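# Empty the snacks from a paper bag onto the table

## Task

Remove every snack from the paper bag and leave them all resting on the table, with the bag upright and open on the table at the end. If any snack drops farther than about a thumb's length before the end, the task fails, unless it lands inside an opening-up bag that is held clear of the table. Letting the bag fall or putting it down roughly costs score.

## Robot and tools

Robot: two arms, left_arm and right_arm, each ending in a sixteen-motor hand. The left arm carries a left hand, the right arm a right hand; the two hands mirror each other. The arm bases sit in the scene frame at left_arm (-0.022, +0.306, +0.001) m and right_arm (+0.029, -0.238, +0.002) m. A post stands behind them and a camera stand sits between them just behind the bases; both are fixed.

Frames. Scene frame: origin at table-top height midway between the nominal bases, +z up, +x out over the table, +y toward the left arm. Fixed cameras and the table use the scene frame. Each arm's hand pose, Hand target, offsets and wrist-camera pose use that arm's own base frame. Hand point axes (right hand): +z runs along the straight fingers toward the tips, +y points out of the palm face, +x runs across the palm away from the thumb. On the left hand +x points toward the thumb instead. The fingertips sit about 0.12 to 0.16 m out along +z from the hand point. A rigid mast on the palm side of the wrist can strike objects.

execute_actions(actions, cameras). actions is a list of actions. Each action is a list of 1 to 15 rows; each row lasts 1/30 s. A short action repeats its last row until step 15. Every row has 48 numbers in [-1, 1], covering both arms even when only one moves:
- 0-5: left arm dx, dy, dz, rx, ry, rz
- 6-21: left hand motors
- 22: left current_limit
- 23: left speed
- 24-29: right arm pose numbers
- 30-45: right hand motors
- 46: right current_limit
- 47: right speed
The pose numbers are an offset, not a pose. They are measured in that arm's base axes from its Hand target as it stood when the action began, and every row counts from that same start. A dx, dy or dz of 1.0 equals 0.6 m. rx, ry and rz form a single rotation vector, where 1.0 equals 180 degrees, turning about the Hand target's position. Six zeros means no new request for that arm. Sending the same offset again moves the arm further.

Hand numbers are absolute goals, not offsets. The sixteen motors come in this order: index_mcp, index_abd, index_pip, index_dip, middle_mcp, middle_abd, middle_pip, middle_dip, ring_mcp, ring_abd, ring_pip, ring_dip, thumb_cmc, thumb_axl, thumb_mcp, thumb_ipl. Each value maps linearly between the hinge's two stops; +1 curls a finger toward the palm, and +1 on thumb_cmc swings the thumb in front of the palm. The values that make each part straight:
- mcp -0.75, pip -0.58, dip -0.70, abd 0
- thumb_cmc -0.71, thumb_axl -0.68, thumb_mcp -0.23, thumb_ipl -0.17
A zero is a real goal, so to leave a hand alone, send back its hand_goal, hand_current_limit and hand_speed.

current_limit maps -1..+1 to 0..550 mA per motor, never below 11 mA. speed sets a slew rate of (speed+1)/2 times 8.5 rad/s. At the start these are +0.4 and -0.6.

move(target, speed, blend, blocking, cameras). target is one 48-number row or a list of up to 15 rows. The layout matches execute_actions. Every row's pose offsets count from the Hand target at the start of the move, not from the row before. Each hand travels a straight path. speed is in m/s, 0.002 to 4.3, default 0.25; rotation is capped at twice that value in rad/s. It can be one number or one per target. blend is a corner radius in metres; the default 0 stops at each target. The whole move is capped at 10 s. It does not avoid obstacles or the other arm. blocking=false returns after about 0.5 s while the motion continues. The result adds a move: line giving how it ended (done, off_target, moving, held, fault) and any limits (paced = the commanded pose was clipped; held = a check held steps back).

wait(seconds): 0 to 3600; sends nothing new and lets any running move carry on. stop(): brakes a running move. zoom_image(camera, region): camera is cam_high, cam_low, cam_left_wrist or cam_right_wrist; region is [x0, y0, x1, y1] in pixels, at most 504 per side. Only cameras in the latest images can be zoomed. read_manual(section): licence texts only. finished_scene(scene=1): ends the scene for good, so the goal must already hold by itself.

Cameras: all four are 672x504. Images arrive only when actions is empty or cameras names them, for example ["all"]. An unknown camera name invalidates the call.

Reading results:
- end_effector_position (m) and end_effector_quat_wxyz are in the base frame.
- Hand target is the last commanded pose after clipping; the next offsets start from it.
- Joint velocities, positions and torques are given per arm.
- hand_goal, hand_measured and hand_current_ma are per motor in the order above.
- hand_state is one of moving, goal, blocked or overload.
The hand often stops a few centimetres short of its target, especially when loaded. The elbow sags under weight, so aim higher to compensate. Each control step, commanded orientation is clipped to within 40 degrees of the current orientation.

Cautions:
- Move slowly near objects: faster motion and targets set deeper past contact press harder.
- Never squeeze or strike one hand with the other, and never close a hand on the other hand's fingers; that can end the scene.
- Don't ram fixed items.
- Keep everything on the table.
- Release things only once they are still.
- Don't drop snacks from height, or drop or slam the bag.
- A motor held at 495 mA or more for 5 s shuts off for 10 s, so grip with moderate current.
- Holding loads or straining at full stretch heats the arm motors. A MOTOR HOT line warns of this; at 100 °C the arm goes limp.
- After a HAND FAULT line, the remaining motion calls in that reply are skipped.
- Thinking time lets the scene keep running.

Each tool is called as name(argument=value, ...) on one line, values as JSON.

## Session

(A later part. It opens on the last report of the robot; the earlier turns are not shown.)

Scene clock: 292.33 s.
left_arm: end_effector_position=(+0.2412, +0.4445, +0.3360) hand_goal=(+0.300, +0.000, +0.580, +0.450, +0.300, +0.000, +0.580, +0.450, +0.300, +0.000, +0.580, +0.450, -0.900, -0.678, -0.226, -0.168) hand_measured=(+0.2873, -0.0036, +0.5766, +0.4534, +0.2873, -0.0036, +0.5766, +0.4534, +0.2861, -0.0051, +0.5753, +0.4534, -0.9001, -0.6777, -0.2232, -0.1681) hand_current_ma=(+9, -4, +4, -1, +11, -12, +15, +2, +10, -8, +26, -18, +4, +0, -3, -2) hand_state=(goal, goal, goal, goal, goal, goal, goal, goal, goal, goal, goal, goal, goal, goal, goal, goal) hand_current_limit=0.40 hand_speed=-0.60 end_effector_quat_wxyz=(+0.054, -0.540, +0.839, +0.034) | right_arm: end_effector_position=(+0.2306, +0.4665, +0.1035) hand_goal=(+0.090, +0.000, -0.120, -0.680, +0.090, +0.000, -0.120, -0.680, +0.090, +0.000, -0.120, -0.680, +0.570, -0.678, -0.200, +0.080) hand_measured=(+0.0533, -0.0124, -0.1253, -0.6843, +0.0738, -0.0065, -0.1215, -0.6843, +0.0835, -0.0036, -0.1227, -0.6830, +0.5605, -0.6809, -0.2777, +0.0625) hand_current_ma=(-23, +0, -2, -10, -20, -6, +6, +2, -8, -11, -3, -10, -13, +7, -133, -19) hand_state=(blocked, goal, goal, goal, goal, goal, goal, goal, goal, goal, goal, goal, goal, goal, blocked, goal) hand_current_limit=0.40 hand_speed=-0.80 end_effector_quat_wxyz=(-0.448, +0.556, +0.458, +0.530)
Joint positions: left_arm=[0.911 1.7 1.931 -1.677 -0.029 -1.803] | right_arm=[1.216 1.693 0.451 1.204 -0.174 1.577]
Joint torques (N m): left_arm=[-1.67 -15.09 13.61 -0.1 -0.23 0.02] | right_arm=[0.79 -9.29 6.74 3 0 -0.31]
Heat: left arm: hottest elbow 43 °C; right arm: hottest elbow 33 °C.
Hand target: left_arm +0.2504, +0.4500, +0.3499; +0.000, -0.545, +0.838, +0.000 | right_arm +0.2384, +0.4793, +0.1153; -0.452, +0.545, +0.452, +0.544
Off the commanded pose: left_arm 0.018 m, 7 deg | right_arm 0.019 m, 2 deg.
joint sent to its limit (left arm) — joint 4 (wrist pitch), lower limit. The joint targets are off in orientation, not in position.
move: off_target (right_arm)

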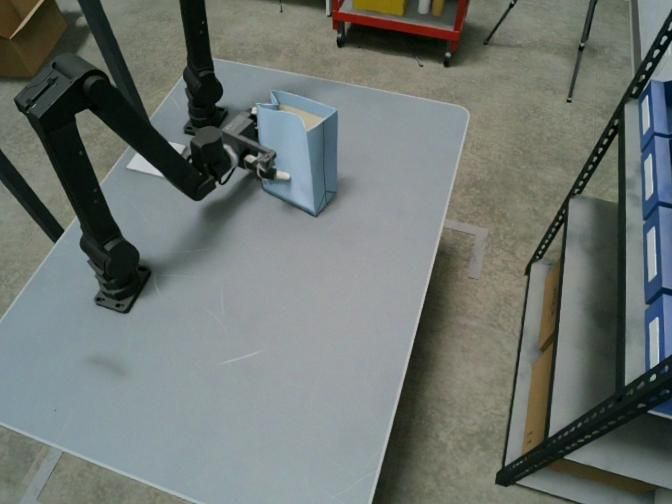

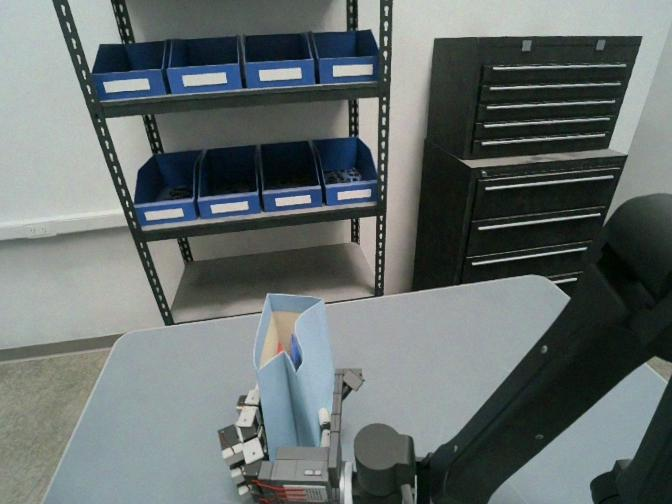

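move(target=[[0,0,0,0,0,0,0.3,0,0.58,0.45,0.3,0,0.58,0.45,0.3,0,0.58,0.45,-0.9,-0.678,-0.226,-0.168,0.4,-0.6,0.0107,0.0561,-0.0112,-0.1091,0.021,0,0.09,0,-0.12,-0.68,0.09,0,-0.12,-0.68,0.09,0,-0.12,-0.68,0.571,-0.678,-0.2,0.08,0.4,-0.8]], speed=0.06, cameras=["cam_high","cam_low"])

zoom_image(camera="cam_high", region=[180, 50, 360, 230])

zoom_image(camera="cam_low", region=[180, 250, 460, 504])

Scene clock: 298.53 s.
left_arm: end_effector_position=(+0.2412, +0.4445, +0.3360) hand_goal=(+0.300, +0.000, +0.580, +0.450, +0.300, +0.000, +0.580, +0.450, +0.300, +0.000, +0.580, +0.450, -0.900, -0.678, -0.226, -0.168) hand_measured=(+0.2873, -0.0051, +0.5766, +0.4534, +0.2873, -0.0051, +0.5753, +0.4534, +0.2861, -0.0051, +0.5766, +0.4534, -0.9001, -0.6777, -0.2232, -0.1672) hand_current_ma=(+6, -6, +3, -5, +14, -7, -1, +16, +2, -20, +14, +6, -12, -18, -10, -5) hand_state=(goal, goal, goal, goal, goal, goal, goal, goal, goal, goal, goal, goal, goal, goal, goal, goal) hand_current_limit=0.40 hand_speed=-0.60 end_effector_quat_wxyz=(+0.054, -0.540, +0.839, +0.034) | right_arm: end_effector_position=(+0.2421, +0.4939, +0.0862) hand_goal=(+0.090, +0.000, -0.120, -0.680, +0.090, +0.000, -0.120, -0.680, +0.090, +0.000, -0.120, -0.680, +0.570, -0.678, -0.200, +0.080) hand_measured=(+0.0545, +0.0096, -0.1292, -0.6843, +0.0762, -0.0065, -0.1227, -0.6843, +0.0835, -0.0036, -0.1227, -0.6830, +0.5617, -0.6777, -0.2579, +0.0634) hand_current_ma=(-24, +8, -6, -9, -12, -7, +7, +10, -3, -6, -2, -7, -8, +6, -87, -18) hand_state=(blocked, goal, goal, goal, goal, goal, goal, goal, goal, goal, goal, goal, goal, goal, blocked, goal) hand_current_limit=0.40 hand_speed=-0.80 end_effector_quat_wxyz=(-0.358, +0.643, +0.526, +0.427)
Joint positions: left_arm=[0.911 1.7 1.931 -1.677 -0.029 -1.803] | right_arm=[1.225 1.566 0.633 0.539 -0.146 1.522]
Joint torques (N m): left_arm=[-1.61 -15.15 13.63 0.03 -0.2 0] | right_arm=[1.85 -11.69 9.29 1.91 0.24 -0.21]
Heat: left arm: hottest elbow 43 °C; right arm: hottest elbow 33 °C.
Hand target: left_arm +0.2504, +0.4500, +0.3499; +0.000, -0.545, +0.838, +0.000 | right_arm +0.2449, +0.5129, +0.1086; -0.367, +0.631, +0.523, +0.441
Off the commanded pose: left_arm 0.018 m, 7 deg | right_arm 0.029 m, 2 deg.
joint sent to its limit (left arm) — joint 4 (wrist pitch), lower limit. The joint targets are off in orientation, not in position.
move: off_target (right_arm)

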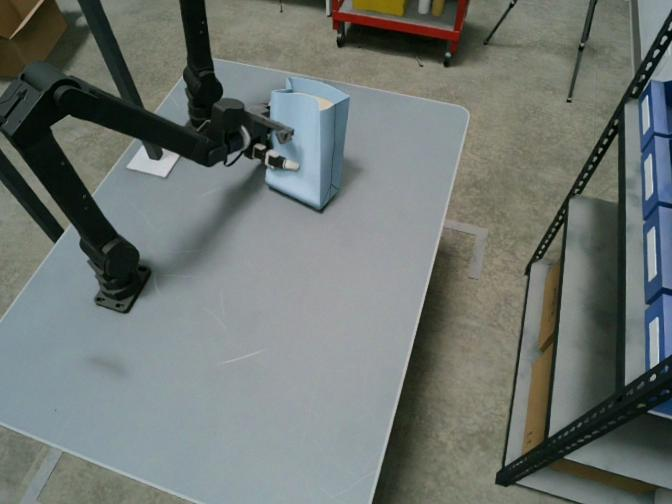

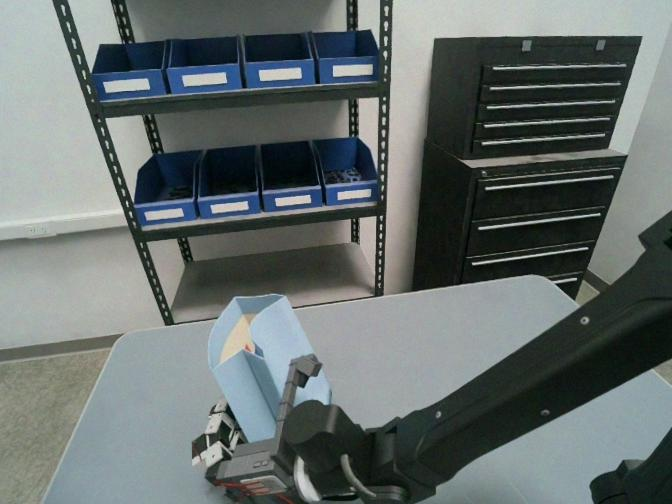

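Scaled by 2.800 from the camera's image (finer frame: 960x720).

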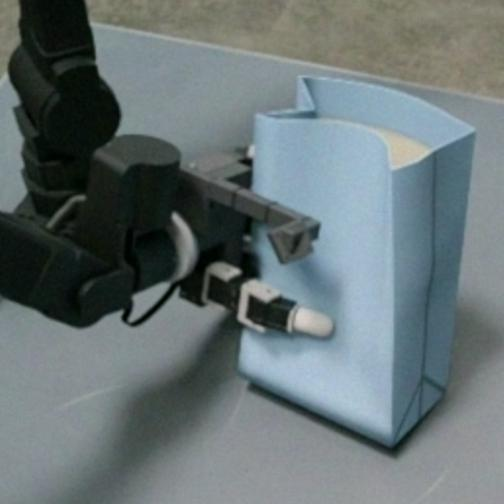

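Scaled by 1.800 from the camera's image (finer frame: 960x720).

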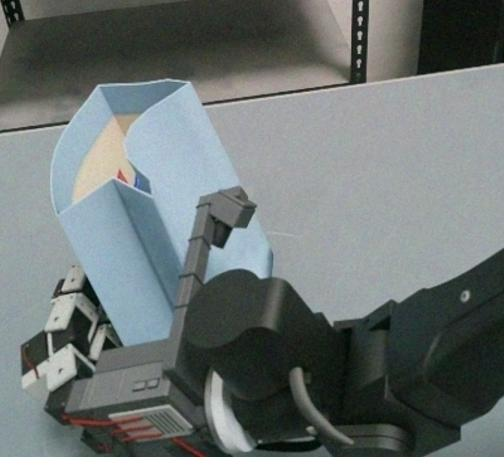

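move(target=[[0,0,0,0,0,0,0.3,0,0.58,0.45,0.3,0,0.58,0.45,0.3,0,0.58,0.45,-0.9,-0.678,-0.226,-0.168,0.4,-0.6,0.0013,0.0595,-0.0127,-0.1091,0.021,0,0.09,0,-0.12,-0.68,0.09,0,-0.12,-0.68,0.09,0,-0.12,-0.68,0.571,-0.678,-0.2,0.08,0.4,-0.8]], speed=0.06, cameras=["cam_high","cam_low","cam_left_wrist"])

zoom_image(camera="cam_high", region=[180, 50, 360, 230])

zoom_image(camera="cam_low", region=[140, 250, 420, 504])

Scene clock: 303.97 s.
left_arm: end_effector_position=(+0.2412, +0.4445, +0.3360) hand_goal=(+0.300, +0.000, +0.580, +0.450, +0.300, +0.000, +0.580, +0.450, +0.300, +0.000, +0.580, +0.450, -0.900, -0.678, -0.226, -0.168) hand_measured=(+0.2873, -0.0036, +0.5753, +0.4547, +0.2873, -0.0036, +0.5753, +0.4534, +0.2873, -0.0051, +0.5753, +0.4547, -0.9001, -0.6767, -0.2232, -0.1672) hand_current_ma=(+6, +7, +16, -4, +14, +5, -4, +13, -8, -3, +11, -11, -14, -12, +7, +1) hand_state=(goal, goal, goal, goal, goal, goal, goal, goal, goal, goal, goal, goal, goal, goal, goal, goal) hand_current_limit=0.40 hand_speed=-0.60 end_effector_quat_wxyz=(+0.054, -0.540, +0.839, +0.034) | right_arm: end_effector_position=(+0.2418, +0.5203, +0.0768) hand_goal=(+0.090, +0.000, -0.120, -0.680, +0.090, +0.000, -0.120, -0.680, +0.090, +0.000, -0.120, -0.680, +0.570, -0.678, -0.200, +0.080) hand_measured=(+0.0509, -0.0051, -0.1356, -0.6843, +0.0630, -0.0139, -0.1304, -0.6843, +0.0811, -0.0036, -0.1227, -0.6830, +0.5680, -0.6798, -0.2401, +0.0634) hand_current_ma=(-25, +6, -7, -16, -25, -12, -3, +9, -5, -12, -1, -6, -8, +6, -47, -18) hand_state=(blocked, goal, goal, goal, blocked, goal, goal, goal, goal, goal, goal, goal, goal, goal, blocked, goal) hand_current_limit=0.40 hand_speed=-0.80 end_effector_quat_wxyz=(-0.260, +0.713, +0.576, +0.305)
Joint positions: left_arm=[0.911 1.7 1.931 -1.677 -0.029 -1.803] | right_arm=[1.258 1.6 0.909 -0.059 -0.094 1.511]
Joint torques (N m): left_arm=[-1.67 -14.92 13.65 0.03 -0.23 0.02] | right_arm=[2.08 -12.22 11.56 1.74 0.41 -0.28]
Heat: left arm: hottest elbow 43 °C; right arm: hottest elbow 34 °C.
Hand target: left_arm +0.2504, +0.4500, +0.3499; +0.000, -0.545, +0.838, +0.000 | right_arm +0.2457, +0.5487, +0.1011; -0.271, +0.699, +0.578, +0.324
Off the commanded pose: left_arm 0.018 m, 7 deg | right_arm 0.037 m, 3 deg.
joint sent to its limit (left arm) — joint 4 (wrist pitch), lower limit. The joint targets are off in orientation, not in position.
move: off_target (right_arm)
cam_left_wrist: T_world_to_cam=[[0.90604, 0.41822, 0.06469, -0.4547], [0.26021, -0.67109, 0.69421, -0.04587], [0.33375, -0.61215, -0.71686, 0.55621]] pos_world=[0.23828, 0.49986, 0.45998]

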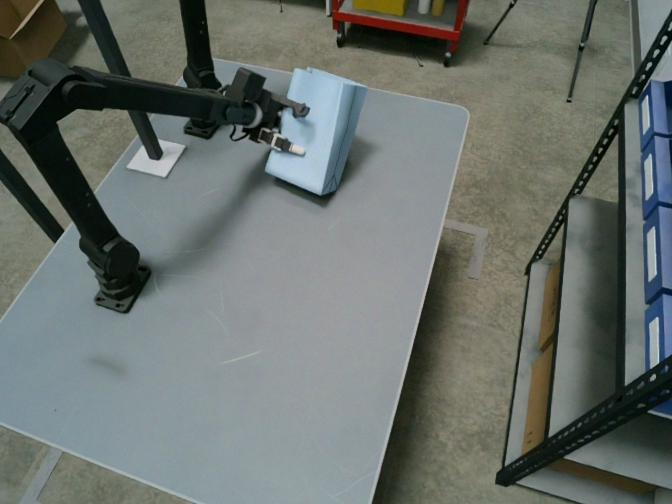

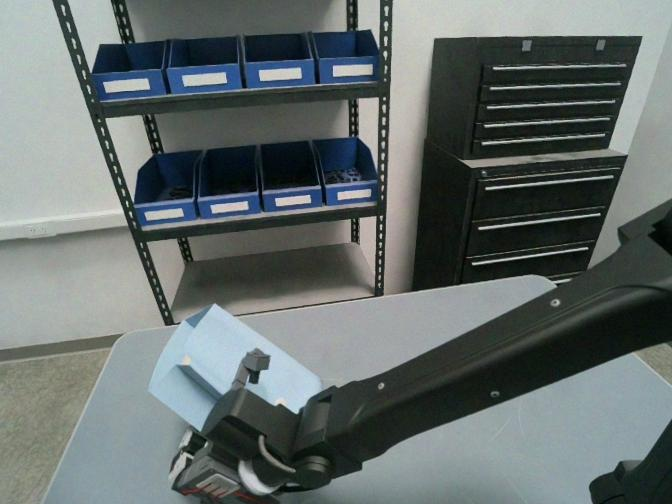

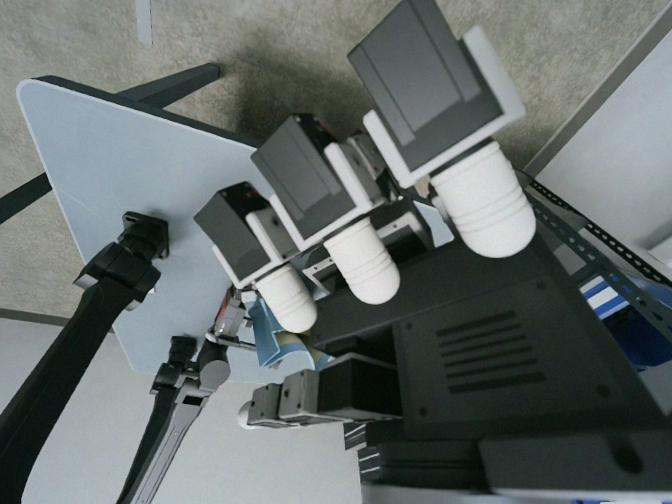

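Scaled by 2.800 from the camera's image (finer frame: 960x720).

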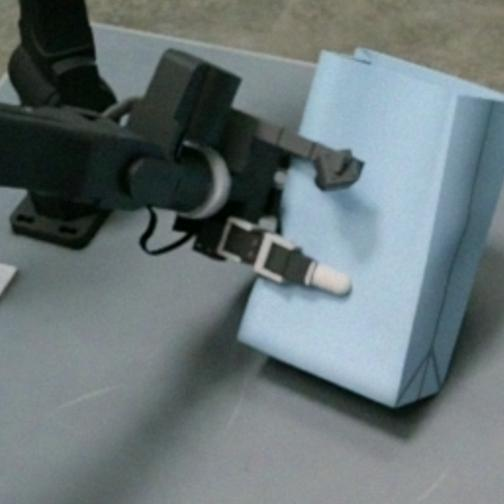

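Scaled by 1.800 from the camera's image (finer frame: 960x720).

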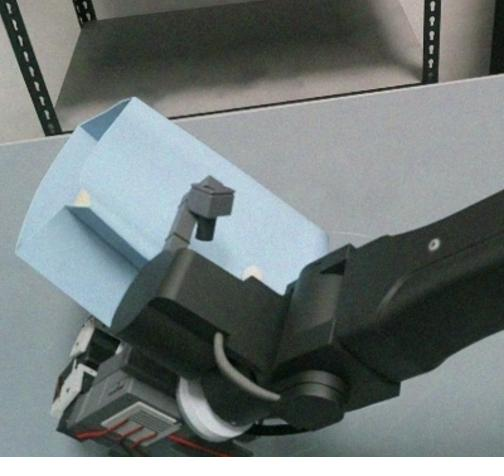

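move(target=[[0,0,0,0,0,0,0.3,0,0.58,0.45,0.3,0,0.58,0.45,0.3,0,0.58,0.45,-0.9,-0.678,-0.226,-0.168,0.4,-0.6,0.0,0.0,0.005,-0.1091,0.021,0,0.12,0,-0.12,-0.68,0.12,0,-0.12,-0.68,0.12,0,-0.12,-0.68,0.571,-0.678,-0.17,0.08,0.5,-0.8]], speed=0.06, cameras=["cam_high","cam_low","cam_right_wrist"])

zoom_image(camera="cam_high", region=[200, 30, 400, 230])

zoom_image(camera="cam_low", region=[110, 250, 390, 504])

Scene clock: 310.20 s.
left_arm: end_effector_position=(+0.2412, +0.4445, +0.3360) hand_goal=(+0.300, +0.000, +0.580, +0.450, +0.300, +0.000, +0.580, +0.450, +0.300, +0.000, +0.580, +0.450, -0.900, -0.678, -0.226, -0.168) hand_measured=(+0.2873, -0.0036, +0.5753, +0.4534, +0.2873, -0.0051, +0.5753, +0.4547, +0.2861, -0.0051, +0.5753, +0.4547, -0.9013, -0.6777, -0.2232, -0.1681) hand_current_ma=(+5, -1, -12, +0, +6, +5, +13, +13, +20, +1, +16, +0, -8, -23, +12, -13) hand_state=(goal, goal, goal, goal, goal, goal, goal, goal, goal, goal, goal, goal, goal, goal, goal, goal) hand_current_limit=0.40 hand_speed=-0.60 end_effector_quat_wxyz=(+0.054, -0.540, +0.839, +0.034) | right_arm: end_effector_position=(+0.2378, +0.5150, +0.0716) hand_goal=(+0.120, +0.000, -0.120, -0.680, +0.120, +0.000, -0.120, -0.680, +0.120, +0.000, -0.120, -0.680, +0.570, -0.678, -0.170, +0.080) hand_measured=(+0.0449, -0.0124, -0.1446, -0.6881, +0.0630, -0.0139, -0.1343, -0.6843, +0.0847, -0.0036, -0.1266, -0.6843, +0.5680, -0.6777, -0.2094, +0.0634) hand_current_ma=(-88, -2, -17, -11, -74, -11, -4, +1, -32, -6, +1, -3, -5, +6, -45, -19) hand_state=(blocked, goal, blocked, goal, blocked, goal, goal, goal, blocked, goal, goal, goal, goal, goal, blocked, goal) hand_current_limit=0.50 hand_speed=-0.80 end_effector_quat_wxyz=(-0.154, +0.761, +0.608, +0.166)
Joint positions: left_arm=[0.911 1.7 1.931 -1.677 -0.029 -1.803] | right_arm=[1.271 1.697 1.173 -0.596 -0.066 1.51]
Joint torques (N m): left_arm=[-1.55 -14.92 13.6 -0.06 -0.21 0.03] | right_arm=[1.96 -14.45 12.57 1.18 0.84 -0.29]
Heat: left arm: hottest elbow 43 °C; right arm: hottest elbow 35 °C.
Hand target: left_arm +0.2504, +0.4500, +0.3499; +0.000, -0.545, +0.838, +0.000 | right_arm +0.2457, +0.5487, +0.1040; -0.167, +0.745, +0.615, +0.198
Off the commanded pose: left_arm 0.018 m, 7 deg | right_arm 0.047 m, 4 deg.
joint sent to its limit (left arm) — joint 4 (wrist pitch), lower limit. The joint targets are off in orientation, not in position.
move: off_target (right_arm)
cam_right_wrist: T_world_to_cam=[[0.43382, -0.80865, -0.39736, 0.3803], [-0.61609, -0.58804, 0.52406, 0.35857], [-0.65744, 0.01747, -0.7533, 0.32712]] pos_world=[0.27099, 0.51267, 0.20962]

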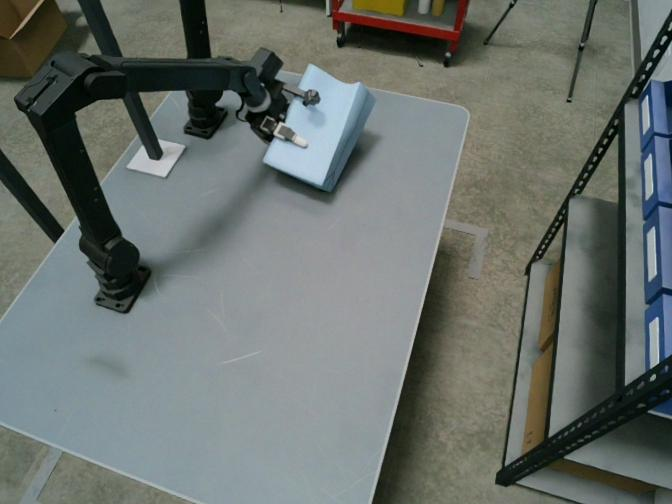

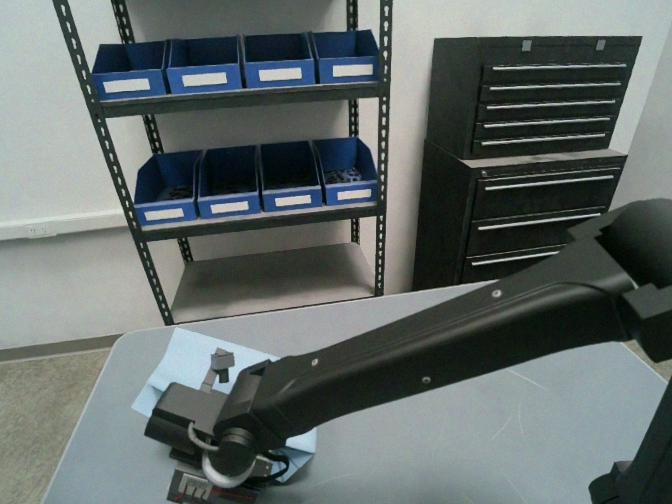

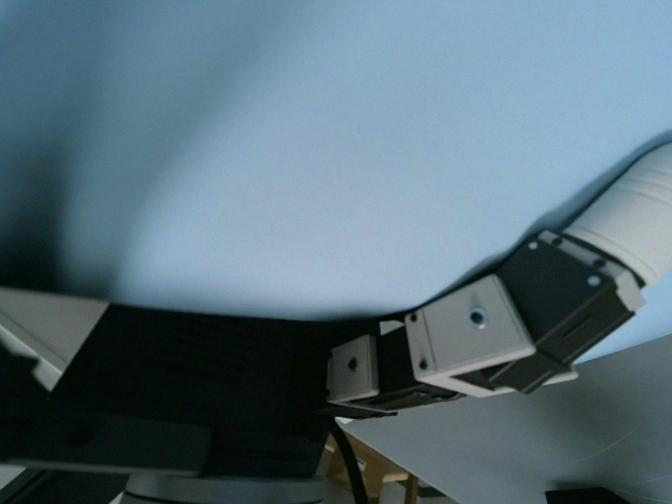

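Scaled by 2.520 from the camera's image (finer frame: 960x720).

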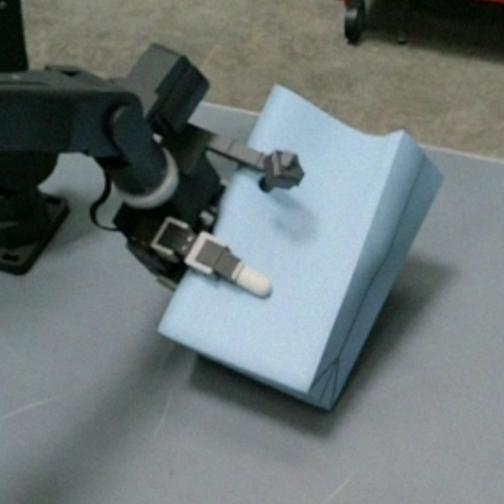

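Scaled by 1.800 from the camera's image (finer frame: 960x720).

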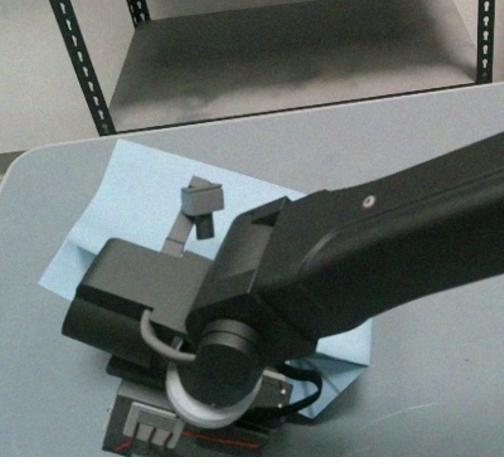

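move(target=[[0,0,0,0,0,0,0.3,0,0.58,0.45,0.3,0,0.58,0.45,0.3,0,0.58,0.45,-0.9,-0.678,-0.226,-0.168,0.4,-0.6,0.0,-0.02,0.012,-0.1091,0.021,0,0.14,0,-0.1,-0.68,0.14,0,-0.1,-0.68,0.12,0,-0.12,-0.68,0.571,-0.678,-0.17,0.08,0.5,-0.8]], speed=0.06, cameras=["cam_high","cam_low","cam_left_wrist"])

zoom_image(camera="cam_high", region=[200, 30, 400, 230])

zoom_image(camera="cam_left_wrist", region=[180, 250, 420, 450])

Scene clock: 317.63 s.
left_arm: end_effector_position=(+0.2412, +0.4445, +0.3360) hand_goal=(+0.300, +0.000, +0.580, +0.450, +0.300, +0.000, +0.580, +0.450, +0.300, +0.000, +0.580, +0.450, -0.900, -0.678, -0.226, -0.168) hand_measured=(+0.2873, -0.0036, +0.5753, +0.4547, +0.2873, -0.0051, +0.5753, +0.4534, +0.2873, -0.0051, +0.5753, +0.4547, -0.9013, -0.6777, -0.2232, -0.1662) hand_current_ma=(+15, +2, +6, +1, +9, +6, -4, -6, +24, -2, +8, +2, -14, -16, +3, -9) hand_state=(goal, goal, goal, goal, goal, goal, goal, goal, goal, goal, goal, goal, goal, goal, goal, goal) hand_current_limit=0.40 hand_speed=-0.60 end_effector_quat_wxyz=(+0.054, -0.540, +0.839, +0.034) | right_arm: end_effector_position=(+0.2395, +0.5077, +0.0841) hand_goal=(+0.140, +0.000, -0.100, -0.680, +0.140, +0.000, -0.100, -0.680, +0.120, +0.000, -0.120, -0.680, +0.570, -0.678, -0.170, +0.080) hand_measured=(+0.0461, -0.0124, -0.1446, -0.6907, +0.0630, -0.0139, -0.1343, -0.6856, +0.0847, -0.0036, -0.1266, -0.6843, +0.5768, -0.6777, -0.2015, +0.0634) hand_current_ma=(-126, -2, -39, -11, -110, -6, -25, +3, -34, -8, -5, -7, -6, +8, -35, -17) hand_state=(blocked, goal, blocked, goal, blocked, goal, blocked, goal, blocked, goal, goal, goal, goal, goal, blocked, goal) hand_current_limit=0.50 hand_speed=-0.80 end_effector_quat_wxyz=(-0.045, +0.777, +0.626, +0.036)
Joint positions: left_arm=[0.911 1.7 1.931 -1.677 -0.029 -1.803] | right_arm=[1.275 1.843 1.462 -1.079 -0.033 1.491]
Joint torques (N m): left_arm=[-1.55 -15.09 13.67 0.01 -0.22 0.02] | right_arm=[1.79 -16.44 12.37 0.29 0.93 -0.1]
Heat: left arm: hottest elbow 43 °C; right arm: hottest elbow 36 °C.
Hand target: left_arm +0.2504, +0.4500, +0.3499; +0.000, -0.545, +0.838, +0.000 | right_arm +0.2456, +0.5367, +0.1112; -0.057, +0.768, +0.634, +0.065
Off the commanded pose: left_arm 0.018 m, 7 deg | right_arm 0.040 m, 4 deg.
joint sent to its limit (left arm) — joint 4 (wrist pitch), lower limit. The joint targets are off in orientation, not in position.
move: off_target (right_arm)
cam_left_wrist: T_world_to_cam=[[0.90604, 0.41822, 0.06469, -0.4547], [0.26021, -0.67109, 0.69421, -0.04587], [0.33375, -0.61215, -0.71686, 0.55621]] pos_world=[0.23828, 0.49986, 0.45998]

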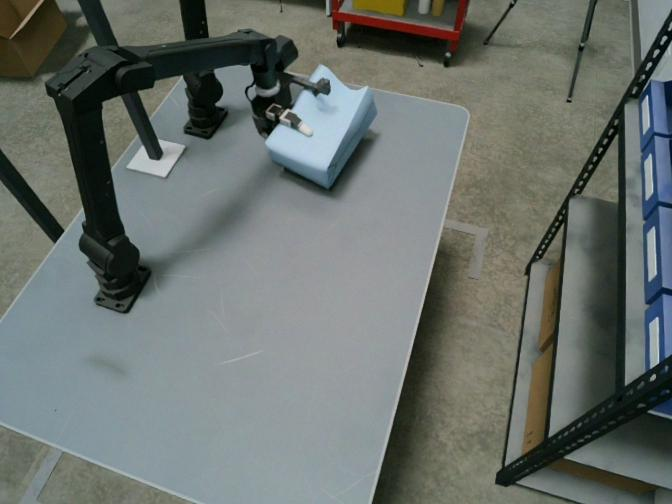

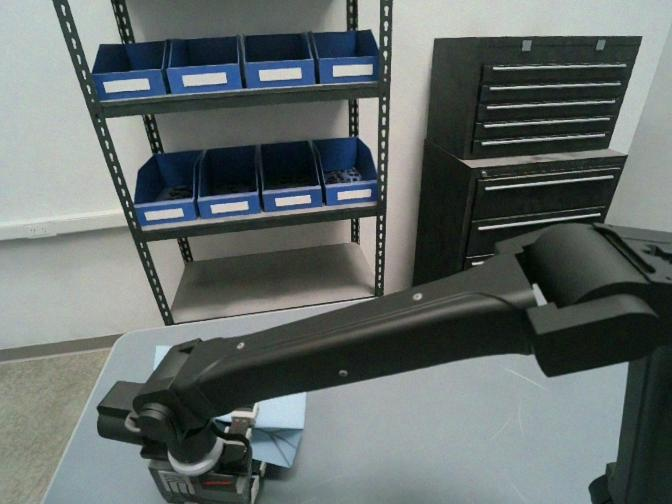

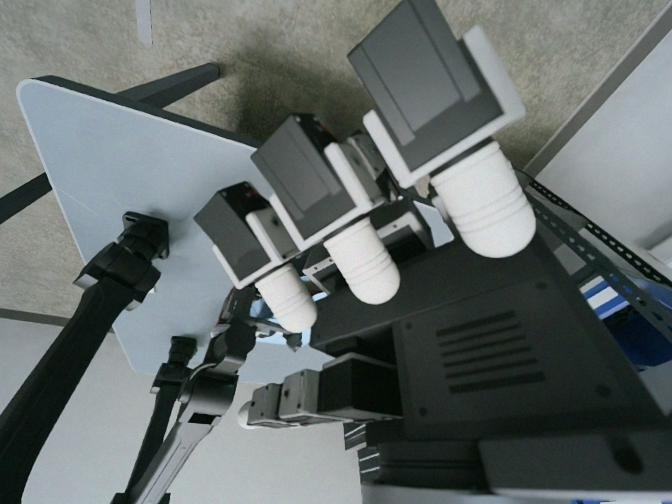

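Scaled by 2.520 from the camera's image (finer frame: 960x720).

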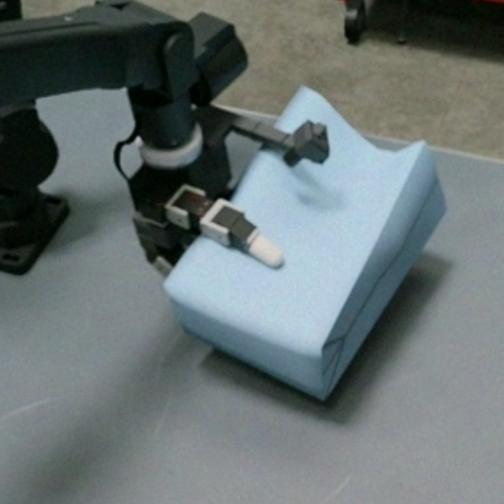

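Scaled by 2.100 from the camera's image (finer frame: 960x720).

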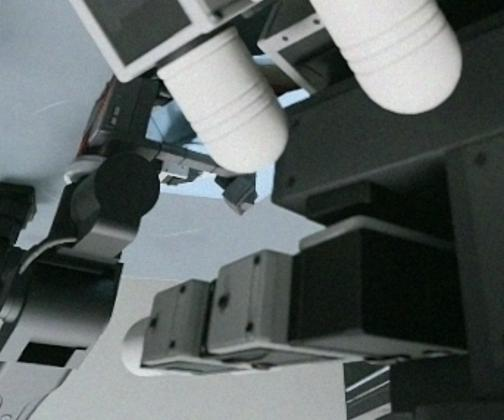

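move(target=[[0,0,0,0,0,0,0.3,0,0.58,0.45,0.3,0,0.58,0.45,0.3,0,0.58,0.45,-0.9,-0.678,-0.226,-0.168,0.4,-0.6,0.0167,-0.15,0.01,0,0,0,0.14,0,-0.1,-0.68,0.14,0,-0.1,-0.68,0.12,0,-0.12,-0.68,0.571,-0.678,-0.17,0.08,0.5,-0.8]], speed=0.06, cameras=["cam_high","cam_low","cam_left_wrist"])

zoom_image(camera="cam_high", region=[200, 50, 400, 250])

Scene clock: 321.03 s.
left_arm: end_effector_position=(+0.2412, +0.4445, +0.3360) hand_goal=(+0.300, +0.000, +0.580, +0.450, +0.300, +0.000, +0.580, +0.450, +0.300, +0.000, +0.580, +0.450, -0.900, -0.678, -0.226, -0.168) hand_measured=(+0.2885, -0.0036, +0.5753, +0.4534, +0.2873, -0.0036, +0.5766, +0.4534, +0.2861, -0.0051, +0.5753, +0.4534, -0.9013, -0.6767, -0.2232, -0.1672) hand_current_ma=(+7, +2, -8, +1, +16, -7, -1, +24, -7, +1, -11, -4, +4, -3, -11, -21) hand_state=(goal, goal, goal, goal, goal, goal, goal, goal, goal, goal, goal, goal, goal, goal, goal, goal) hand_current_limit=0.40 hand_speed=-0.60 end_effector_quat_wxyz=(+0.054, -0.540, +0.839, +0.034) | right_arm: end_effector_position=(+0.2503, +0.4445, +0.1025) hand_goal=(+0.140, +0.000, -0.100, -0.680, +0.140, +0.000, -0.100, -0.680, +0.120, +0.000, -0.120, -0.680, +0.570, -0.678, -0.170, +0.080) hand_measured=(+0.0449, -0.0124, -0.1458, -0.6907, +0.0630, -0.0139, -0.1343, -0.6856, +0.0847, -0.0036, -0.1266, -0.6843, +0.5780, -0.6777, -0.2005, +0.0634) hand_current_ma=(-133, +1, -40, -15, -108, -12, -18, +6, -37, -6, -3, -6, +1, +14, -34, -20) hand_state=(blocked, goal, blocked, goal, blocked, goal, blocked, goal, blocked, goal, goal, goal, goal, goal, blocked, goal) hand_current_limit=0.50 hand_speed=-0.80 end_effector_quat_wxyz=(-0.049, +0.773, +0.631, +0.046)
Joint positions: left_arm=[0.911 1.7 1.931 -1.677 -0.029 -1.803] | right_arm=[1.218 1.675 1.278 -1.045 -0.038 1.421]
Joint torques (N m): left_arm=[-1.55 -15.15 13.59 -0.03 -0.21 0.01] | right_arm=[0.79 -16.97 7.31 1.18 0.61 -0.11]
Heat: left arm: hottest elbow 44 °C; right arm: hottest elbow 36 °C.
Hand target: left_arm +0.2504, +0.4500, +0.3499; +0.000, -0.545, +0.838, +0.000 | right_arm +0.2557, +0.4467, +0.1172; -0.057, +0.768, +0.634, +0.065
Off the commanded pose: left_arm 0.018 m, 7 deg | right_arm 0.016 m, 3 deg.
joint sent to its limit (left arm) — joint 4 (wrist pitch), lower limit. The joint targets are off in orientation, not in position.
move: off_target (right_arm)
cam_left_wrist: T_world_to_cam=[[0.90604, 0.41822, 0.06469, -0.4547], [0.26021, -0.67109, 0.69421, -0.04587], [0.33375, -0.61215, -0.71686, 0.55621]] pos_world=[0.23828, 0.49986, 0.45998]

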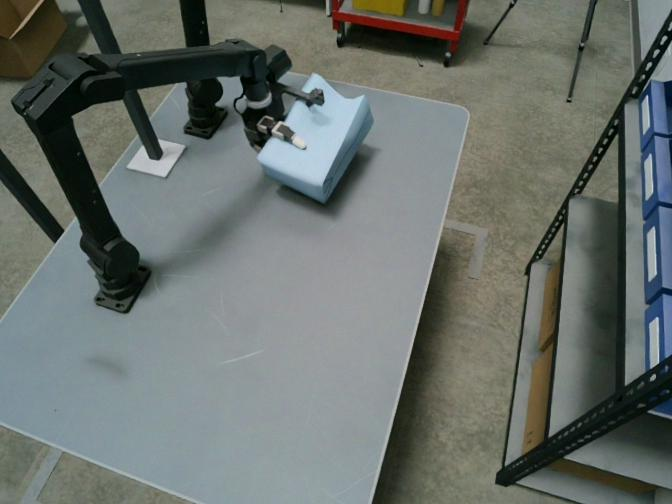

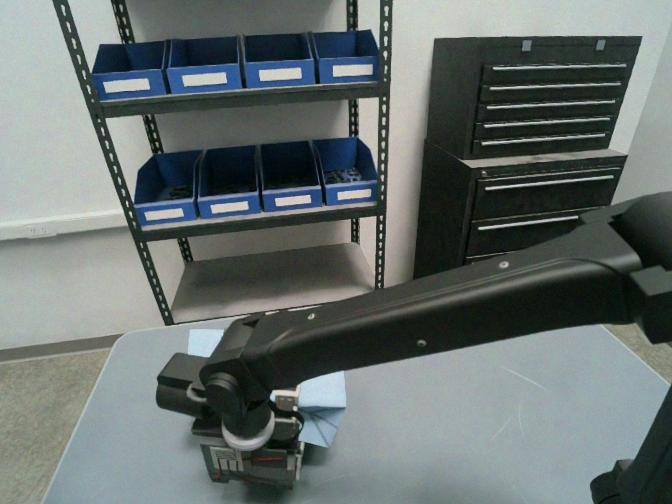

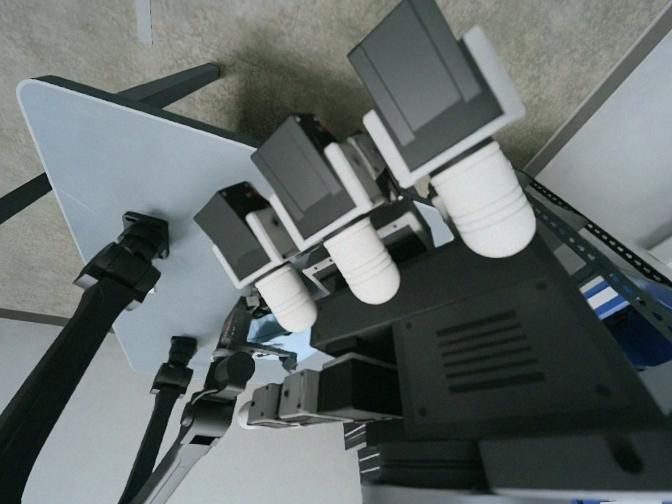

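Scaled by 2.520 from the camera's image (finer frame: 960x720).

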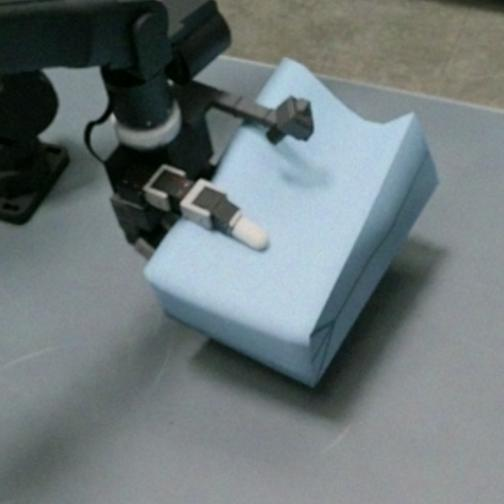

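move(target=[[0,0,0,0,0,0,0.3,0,0.58,0.45,0.3,0,0.58,0.45,0.3,0,0.58,0.45,-0.9,-0.678,-0.226,-0.168,0.4,-0.6,0.01,-0.2167,-0.01,0,0,0,0.14,0,-0.1,-0.68,0.14,0,-0.1,-0.68,0.12,0,-0.12,-0.68,0.571,-0.678,-0.17,0.08,0.5,-0.8]], speed=0.07, cameras=["cam_high","cam_low","cam_left_wrist"])

zoom_image(camera="cam_high", region=[180, 80, 380, 280])

Scene clock: 324.60 s.
left_arm: end_effector_position=(+0.2412, +0.4445, +0.3360) hand_goal=(+0.300, +0.000, +0.580, +0.450, +0.300, +0.000, +0.580, +0.450, +0.300, +0.000, +0.580, +0.450, -0.900, -0.678, -0.226, -0.168) hand_measured=(+0.2873, -0.0036, +0.5766, +0.4547, +0.2873, -0.0036, +0.5766, +0.4547, +0.2861, -0.0036, +0.5753, +0.4521, -0.9013, -0.6777, -0.2222, -0.1672) hand_current_ma=(-2, -3, -10, -5, +4, -1, -17, +21, -6, -8, +8, -13, -9, -11, -4, -7) hand_state=(goal, goal, goal, goal, goal, goal, goal, goal, goal, goal, goal, goal, goal, goal, goal, goal) hand_current_limit=0.40 hand_speed=-0.60 end_effector_quat_wxyz=(+0.054, -0.540, +0.839, +0.034) | right_arm: end_effector_position=(+0.2565, +0.3141, +0.1015) hand_goal=(+0.140, +0.000, -0.100, -0.680, +0.140, +0.000, -0.100, -0.680, +0.120, +0.000, -0.120, -0.680, +0.570, -0.678, -0.170, +0.080) hand_measured=(+0.0449, -0.0124, -0.1458, -0.6907, +0.0630, -0.0139, -0.1343, -0.6869, +0.0847, -0.0036, -0.1266, -0.6843, +0.5780, -0.6777, -0.1995, +0.0634) hand_current_ma=(-124, +5, -45, -14, -104, -2, -22, +4, -36, -14, -4, -8, -2, +12, -24, -15) hand_state=(blocked, goal, blocked, goal, blocked, goal, blocked, goal, blocked, goal, goal, goal, goal, goal, blocked, goal) hand_current_limit=0.50 hand_speed=-0.80 end_effector_quat_wxyz=(-0.052, +0.773, +0.631, +0.047)
Joint positions: left_arm=[0.911 1.7 1.931 -1.677 -0.029 -1.803] | right_arm=[1.079 1.385 0.943 -1.002 -0.061 1.284]
Joint torques (N m): left_arm=[-1.55 -15.15 13.59 0.01 -0.22 0.02] | right_arm=[1.2 -11.81 7.28 1.31 0.54 -0.12]
Heat: left arm: hottest elbow 44 °C; right arm: hottest elbow 36 °C.
Hand target: left_arm +0.2504, +0.4500, +0.3499; +0.000, -0.545, +0.838, +0.000 | right_arm +0.2616, +0.3167, +0.1112; -0.057, +0.768, +0.634, +0.065
Off the commanded pose: left_arm 0.018 m, 7 deg | right_arm 0.011 m, 2 deg.
joint sent to its limit (left arm) — joint 4 (wrist pitch), lower limit. The joint targets are off in orientation, not in position.
move: off_target (right_arm)
cam_left_wrist: T_world_to_cam=[[0.90604, 0.41822, 0.06469, -0.4547], [0.26021, -0.67109, 0.69421, -0.04587], [0.33375, -0.61215, -0.71686, 0.55621]] pos_world=[0.23828, 0.49986, 0.45998]

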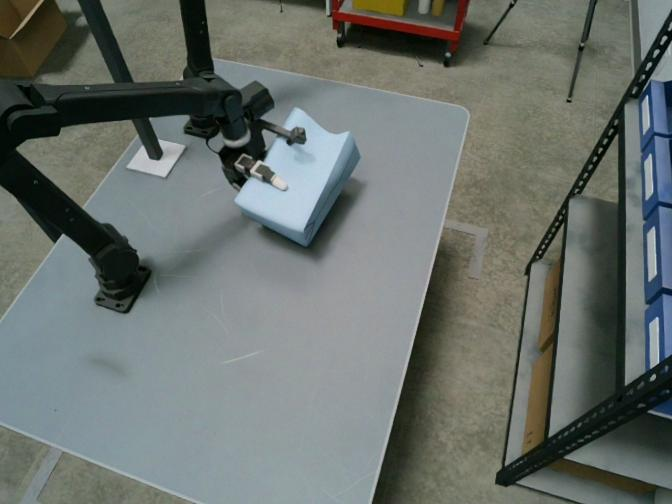

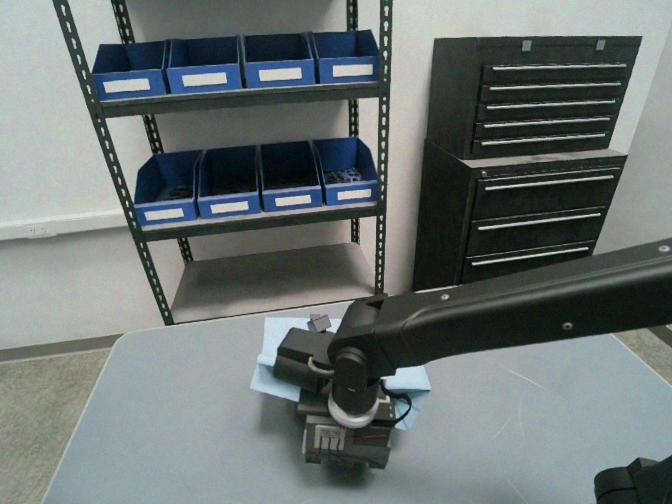

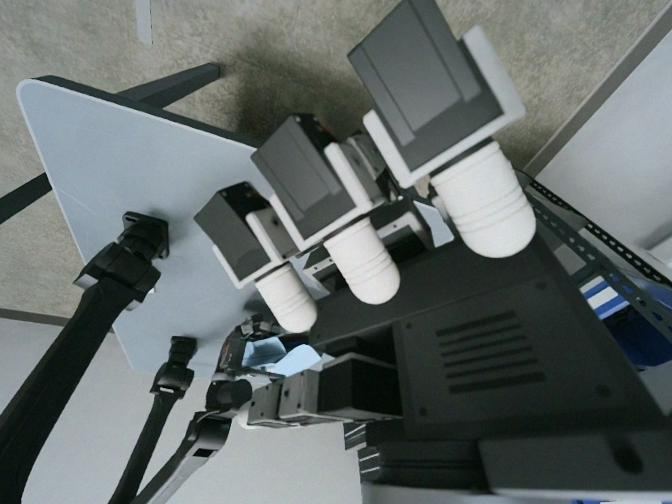

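Scaled by 2.520 from the camera's image (finer frame: 960x720).

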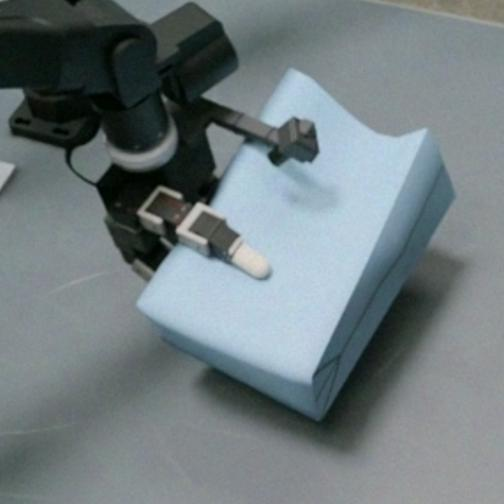

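move(target=[[0,0,0,0,0,0,-0.9,0,-0.7,-0.8,-0.9,0,-0.7,-0.8,-0.9,0,-0.7,-0.8,-0.95,-0.678,-0.226,-0.168,0.4,-0.4,0,0,0,0,0,0,0.14,0,-0.1,-0.68,0.14,0,-0.1,-0.68,0.12,0,-0.12,-0.68,0.571,-0.678,-0.17,0.08,0.5,-0.8]], speed=0.07, cameras=["cam_left_wrist"])

Scene clock: 328.20 s.
left_arm: end_effector_position=(+0.2427, +0.4436, +0.3358) hand_goal=(-0.900, +0.000, -0.700, -0.800, -0.900, +0.000, -0.700, -0.800, -0.900, +0.000, -0.700, -0.800, -0.950, -0.678, -0.226, -0.168) hand_measured=(-0.8982, -0.0036, -0.6989, -0.8003, -0.8982, -0.0051, -0.7001, -0.8003, -0.8982, -0.0051, -0.7001, -0.8003, -0.9478, -0.6777, -0.2222, -0.1681) hand_current_ma=(+23, +1, +10, -6, +22, -5, -21, +21, +6, -5, +10, -6, -13, -6, +0, -13) hand_state=(goal, goal, goal, goal, goal, goal, goal, goal, goal, goal, goal, goal, goal, goal, goal, goal) hand_current_limit=0.40 hand_speed=-0.40 end_effector_quat_wxyz=(+0.054, -0.539, +0.840, +0.033) | right_arm: end_effector_position=(+0.2566, +0.3141, +0.1015) hand_goal=(+0.140, +0.000, -0.100, -0.680, +0.140, +0.000, -0.100, -0.680, +0.120, +0.000, -0.120, -0.680, +0.570, -0.678, -0.170, +0.080) hand_measured=(+0.0449, -0.0124, -0.1458, -0.6907, +0.0630, -0.0139, -0.1343, -0.6856, +0.0847, -0.0051, -0.1266, -0.6843, +0.5780, -0.6777, -0.2005, +0.0634) hand_current_ma=(-129, +0, -44, -8, -112, -14, -21, +4, -32, -6, -3, -15, -4, +10, -26, -17) hand_state=(blocked, goal, blocked, goal, blocked, goal, blocked, goal, blocked, goal, goal, goal, goal, goal, blocked, goal) hand_current_limit=0.50 hand_speed=-0.80 end_effector_quat_wxyz=(-0.052, +0.772, +0.631, +0.047)
Joint positions: left_arm=[0.908 1.7 1.931 -1.677 -0.027 -1.803] | right_arm=[1.079 1.385 0.943 -1.002 -0.061 1.283]
Joint torques (N m): left_arm=[-1.2 -15.27 13.72 0.06 -0.09 -0.02] | right_arm=[0.91 -11.75 7.27 1.29 0.55 -0.11]
Heat: left arm: hottest elbow 44 °C; right arm: hottest elbow 36 °C.
Hand target: left_arm +0.2503, +0.4499, +0.3500; +0.000, -0.545, +0.838, +0.000 | right_arm +0.2616, +0.3167, +0.1112; -0.057, +0.768, +0.634, +0.065
Off the commanded pose: left_arm 0.017 m, 7 deg | right_arm 0.011 m, 2 deg.
joint sent to its limit (left arm) — joint 4 (wrist pitch), lower limit. The joint targets are off in orientation, not in position.
move: done
cam_left_wrist: T_world_to_cam=[[0.907, 0.41603, 0.06542, -0.45514], [0.25738, -0.67054, 0.6958, -0.0469], [0.33334, -0.61425, -0.71525, 0.55557]] pos_world=[0.23968, 0.49916, 0.45978]

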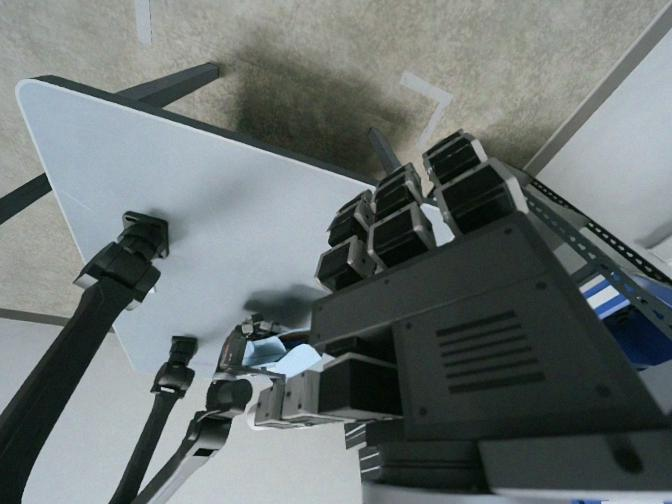

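zoom_image(camera="cam_left_wrist", region=[200, 280, 340, 420])

Scaled by 3.600 from the camera's image (finer frame: 960x720).

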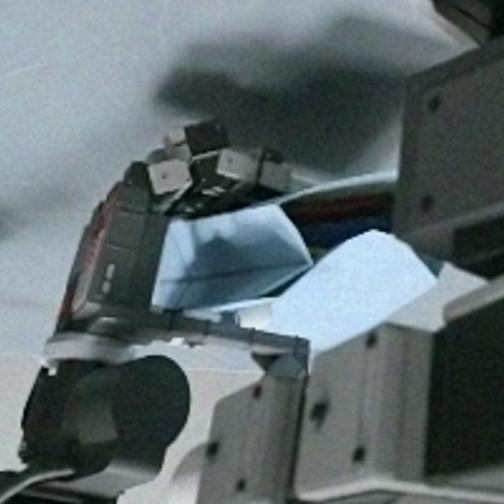

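move(target=[[0.25,-0.08,0,0,0,0,-0.9,0,-0.7,-0.8,-0.9,0,-0.7,-0.8,-0.9,0,-0.7,-0.8,-0.95,-0.678,-0.226,-0.168,0.4,-0.4,0,0,0,0,0,0,0.14,0,-0.1,-0.68,0.14,0,-0.1,-0.68,0.12,0,-0.12,-0.68,0.571,-0.678,-0.17,0.08,0.5,-0.8]], speed=0.2, cameras=["cam_left_wrist"])

zoom_image(camera="cam_left_wrist", region=[100, 280, 340, 480])

Scene clock: 331.53 s.
left_arm: end_effector_position=(+0.3948, +0.3956, +0.3365) hand_goal=(-0.900, +0.000, -0.700, -0.800, -0.900, +0.000, -0.700, -0.800, -0.900, +0.000, -0.700, -0.800, -0.950, -0.678, -0.226, -0.168) hand_measured=(-0.8982, -0.0051, -0.7014, -0.8015, -0.8970, -0.0051, -0.7014, -0.7990, -0.8982, -0.0065, -0.6989, -0.8015, -0.9465, -0.6788, -0.2222, -0.1681) hand_current_ma=(-1, -11, -2, +12, +8, +5, -4, +4, -4, -11, +4, -6, -13, +9, +3, +0) hand_state=(goal, goal, goal, goal, goal, goal, goal, goal, goal, goal, goal, goal, goal, goal, goal, goal) hand_current_limit=0.40 hand_speed=-0.40 end_effector_quat_wxyz=(+0.097, -0.524, +0.846, +0.030) | right_arm: end_effector_position=(+0.2566, +0.3141, +0.1015) hand_goal=(+0.140, +0.000, -0.100, -0.680, +0.140, +0.000, -0.100, -0.680, +0.120, +0.000, -0.120, -0.680, +0.570, -0.678, -0.170, +0.080) hand_measured=(+0.0461, -0.0124, -0.1446, -0.6907, +0.0630, -0.0139, -0.1343, -0.6856, +0.0847, -0.0036, -0.1266, -0.6843, +0.5780, -0.6777, -0.2005, +0.0634) hand_current_ma=(-130, +3, -40, -14, -110, -8, -24, +6, -32, -5, +0, -8, -3, +6, -30, -16) hand_state=(blocked, goal, blocked, goal, blocked, goal, blocked, goal, blocked, goal, goal, goal, goal, goal, blocked, goal) hand_current_limit=0.50 hand_speed=-0.80 end_effector_quat_wxyz=(-0.052, +0.772, +0.631, +0.047)
Joint positions: left_arm=[0.655 1.868 2.175 -1.678 -0.039 -2.02] | right_arm=[1.079 1.385 0.943 -1.002 -0.061 1.283]
Joint torques (N m): left_arm=[-0.67 -17.55 13.96 0.28 0.11 -0.14] | right_arm=[0.91 -11.87 7.25 1.31 0.56 -0.1]
Heat: left arm: hottest elbow 44 °C; right arm: hottest elbow 36 °C.
Hand target: left_arm +0.4004, +0.4019, +0.3500; +0.000, -0.545, +0.838, -0.001 | right_arm +0.2616, +0.3167, +0.1112; -0.057, +0.768, +0.634, +0.065
Off the commanded pose: left_arm 0.016 m, 12 deg | right_arm 0.011 m, 2 deg.
joint sent to its limit (left arm) — joint 4 (wrist pitch), lower limit. The joint targets are off in orientation, not in position.
move: off_target (left_arm)
cam_left_wrist: T_world_to_cam=[[0.91351, 0.37853, 0.14906, -0.58909], [0.1815, -0.70714, 0.68338, -0.06995], [0.36409, -0.59722, -0.71468, 0.4568]] pos_world=[0.38451, 0.44634, 0.46208]

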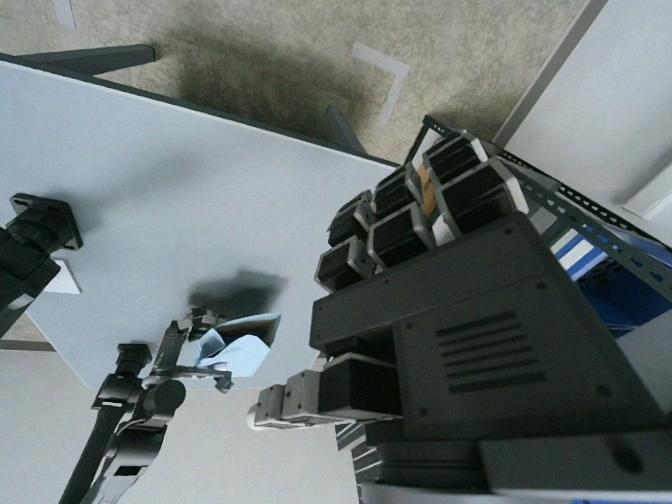

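Scaled by 2.100 from the camera's image (finer frame: 960x720).

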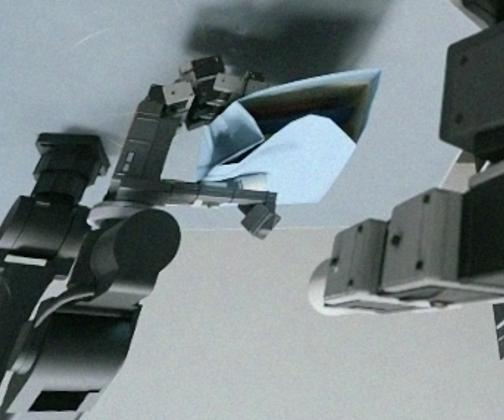

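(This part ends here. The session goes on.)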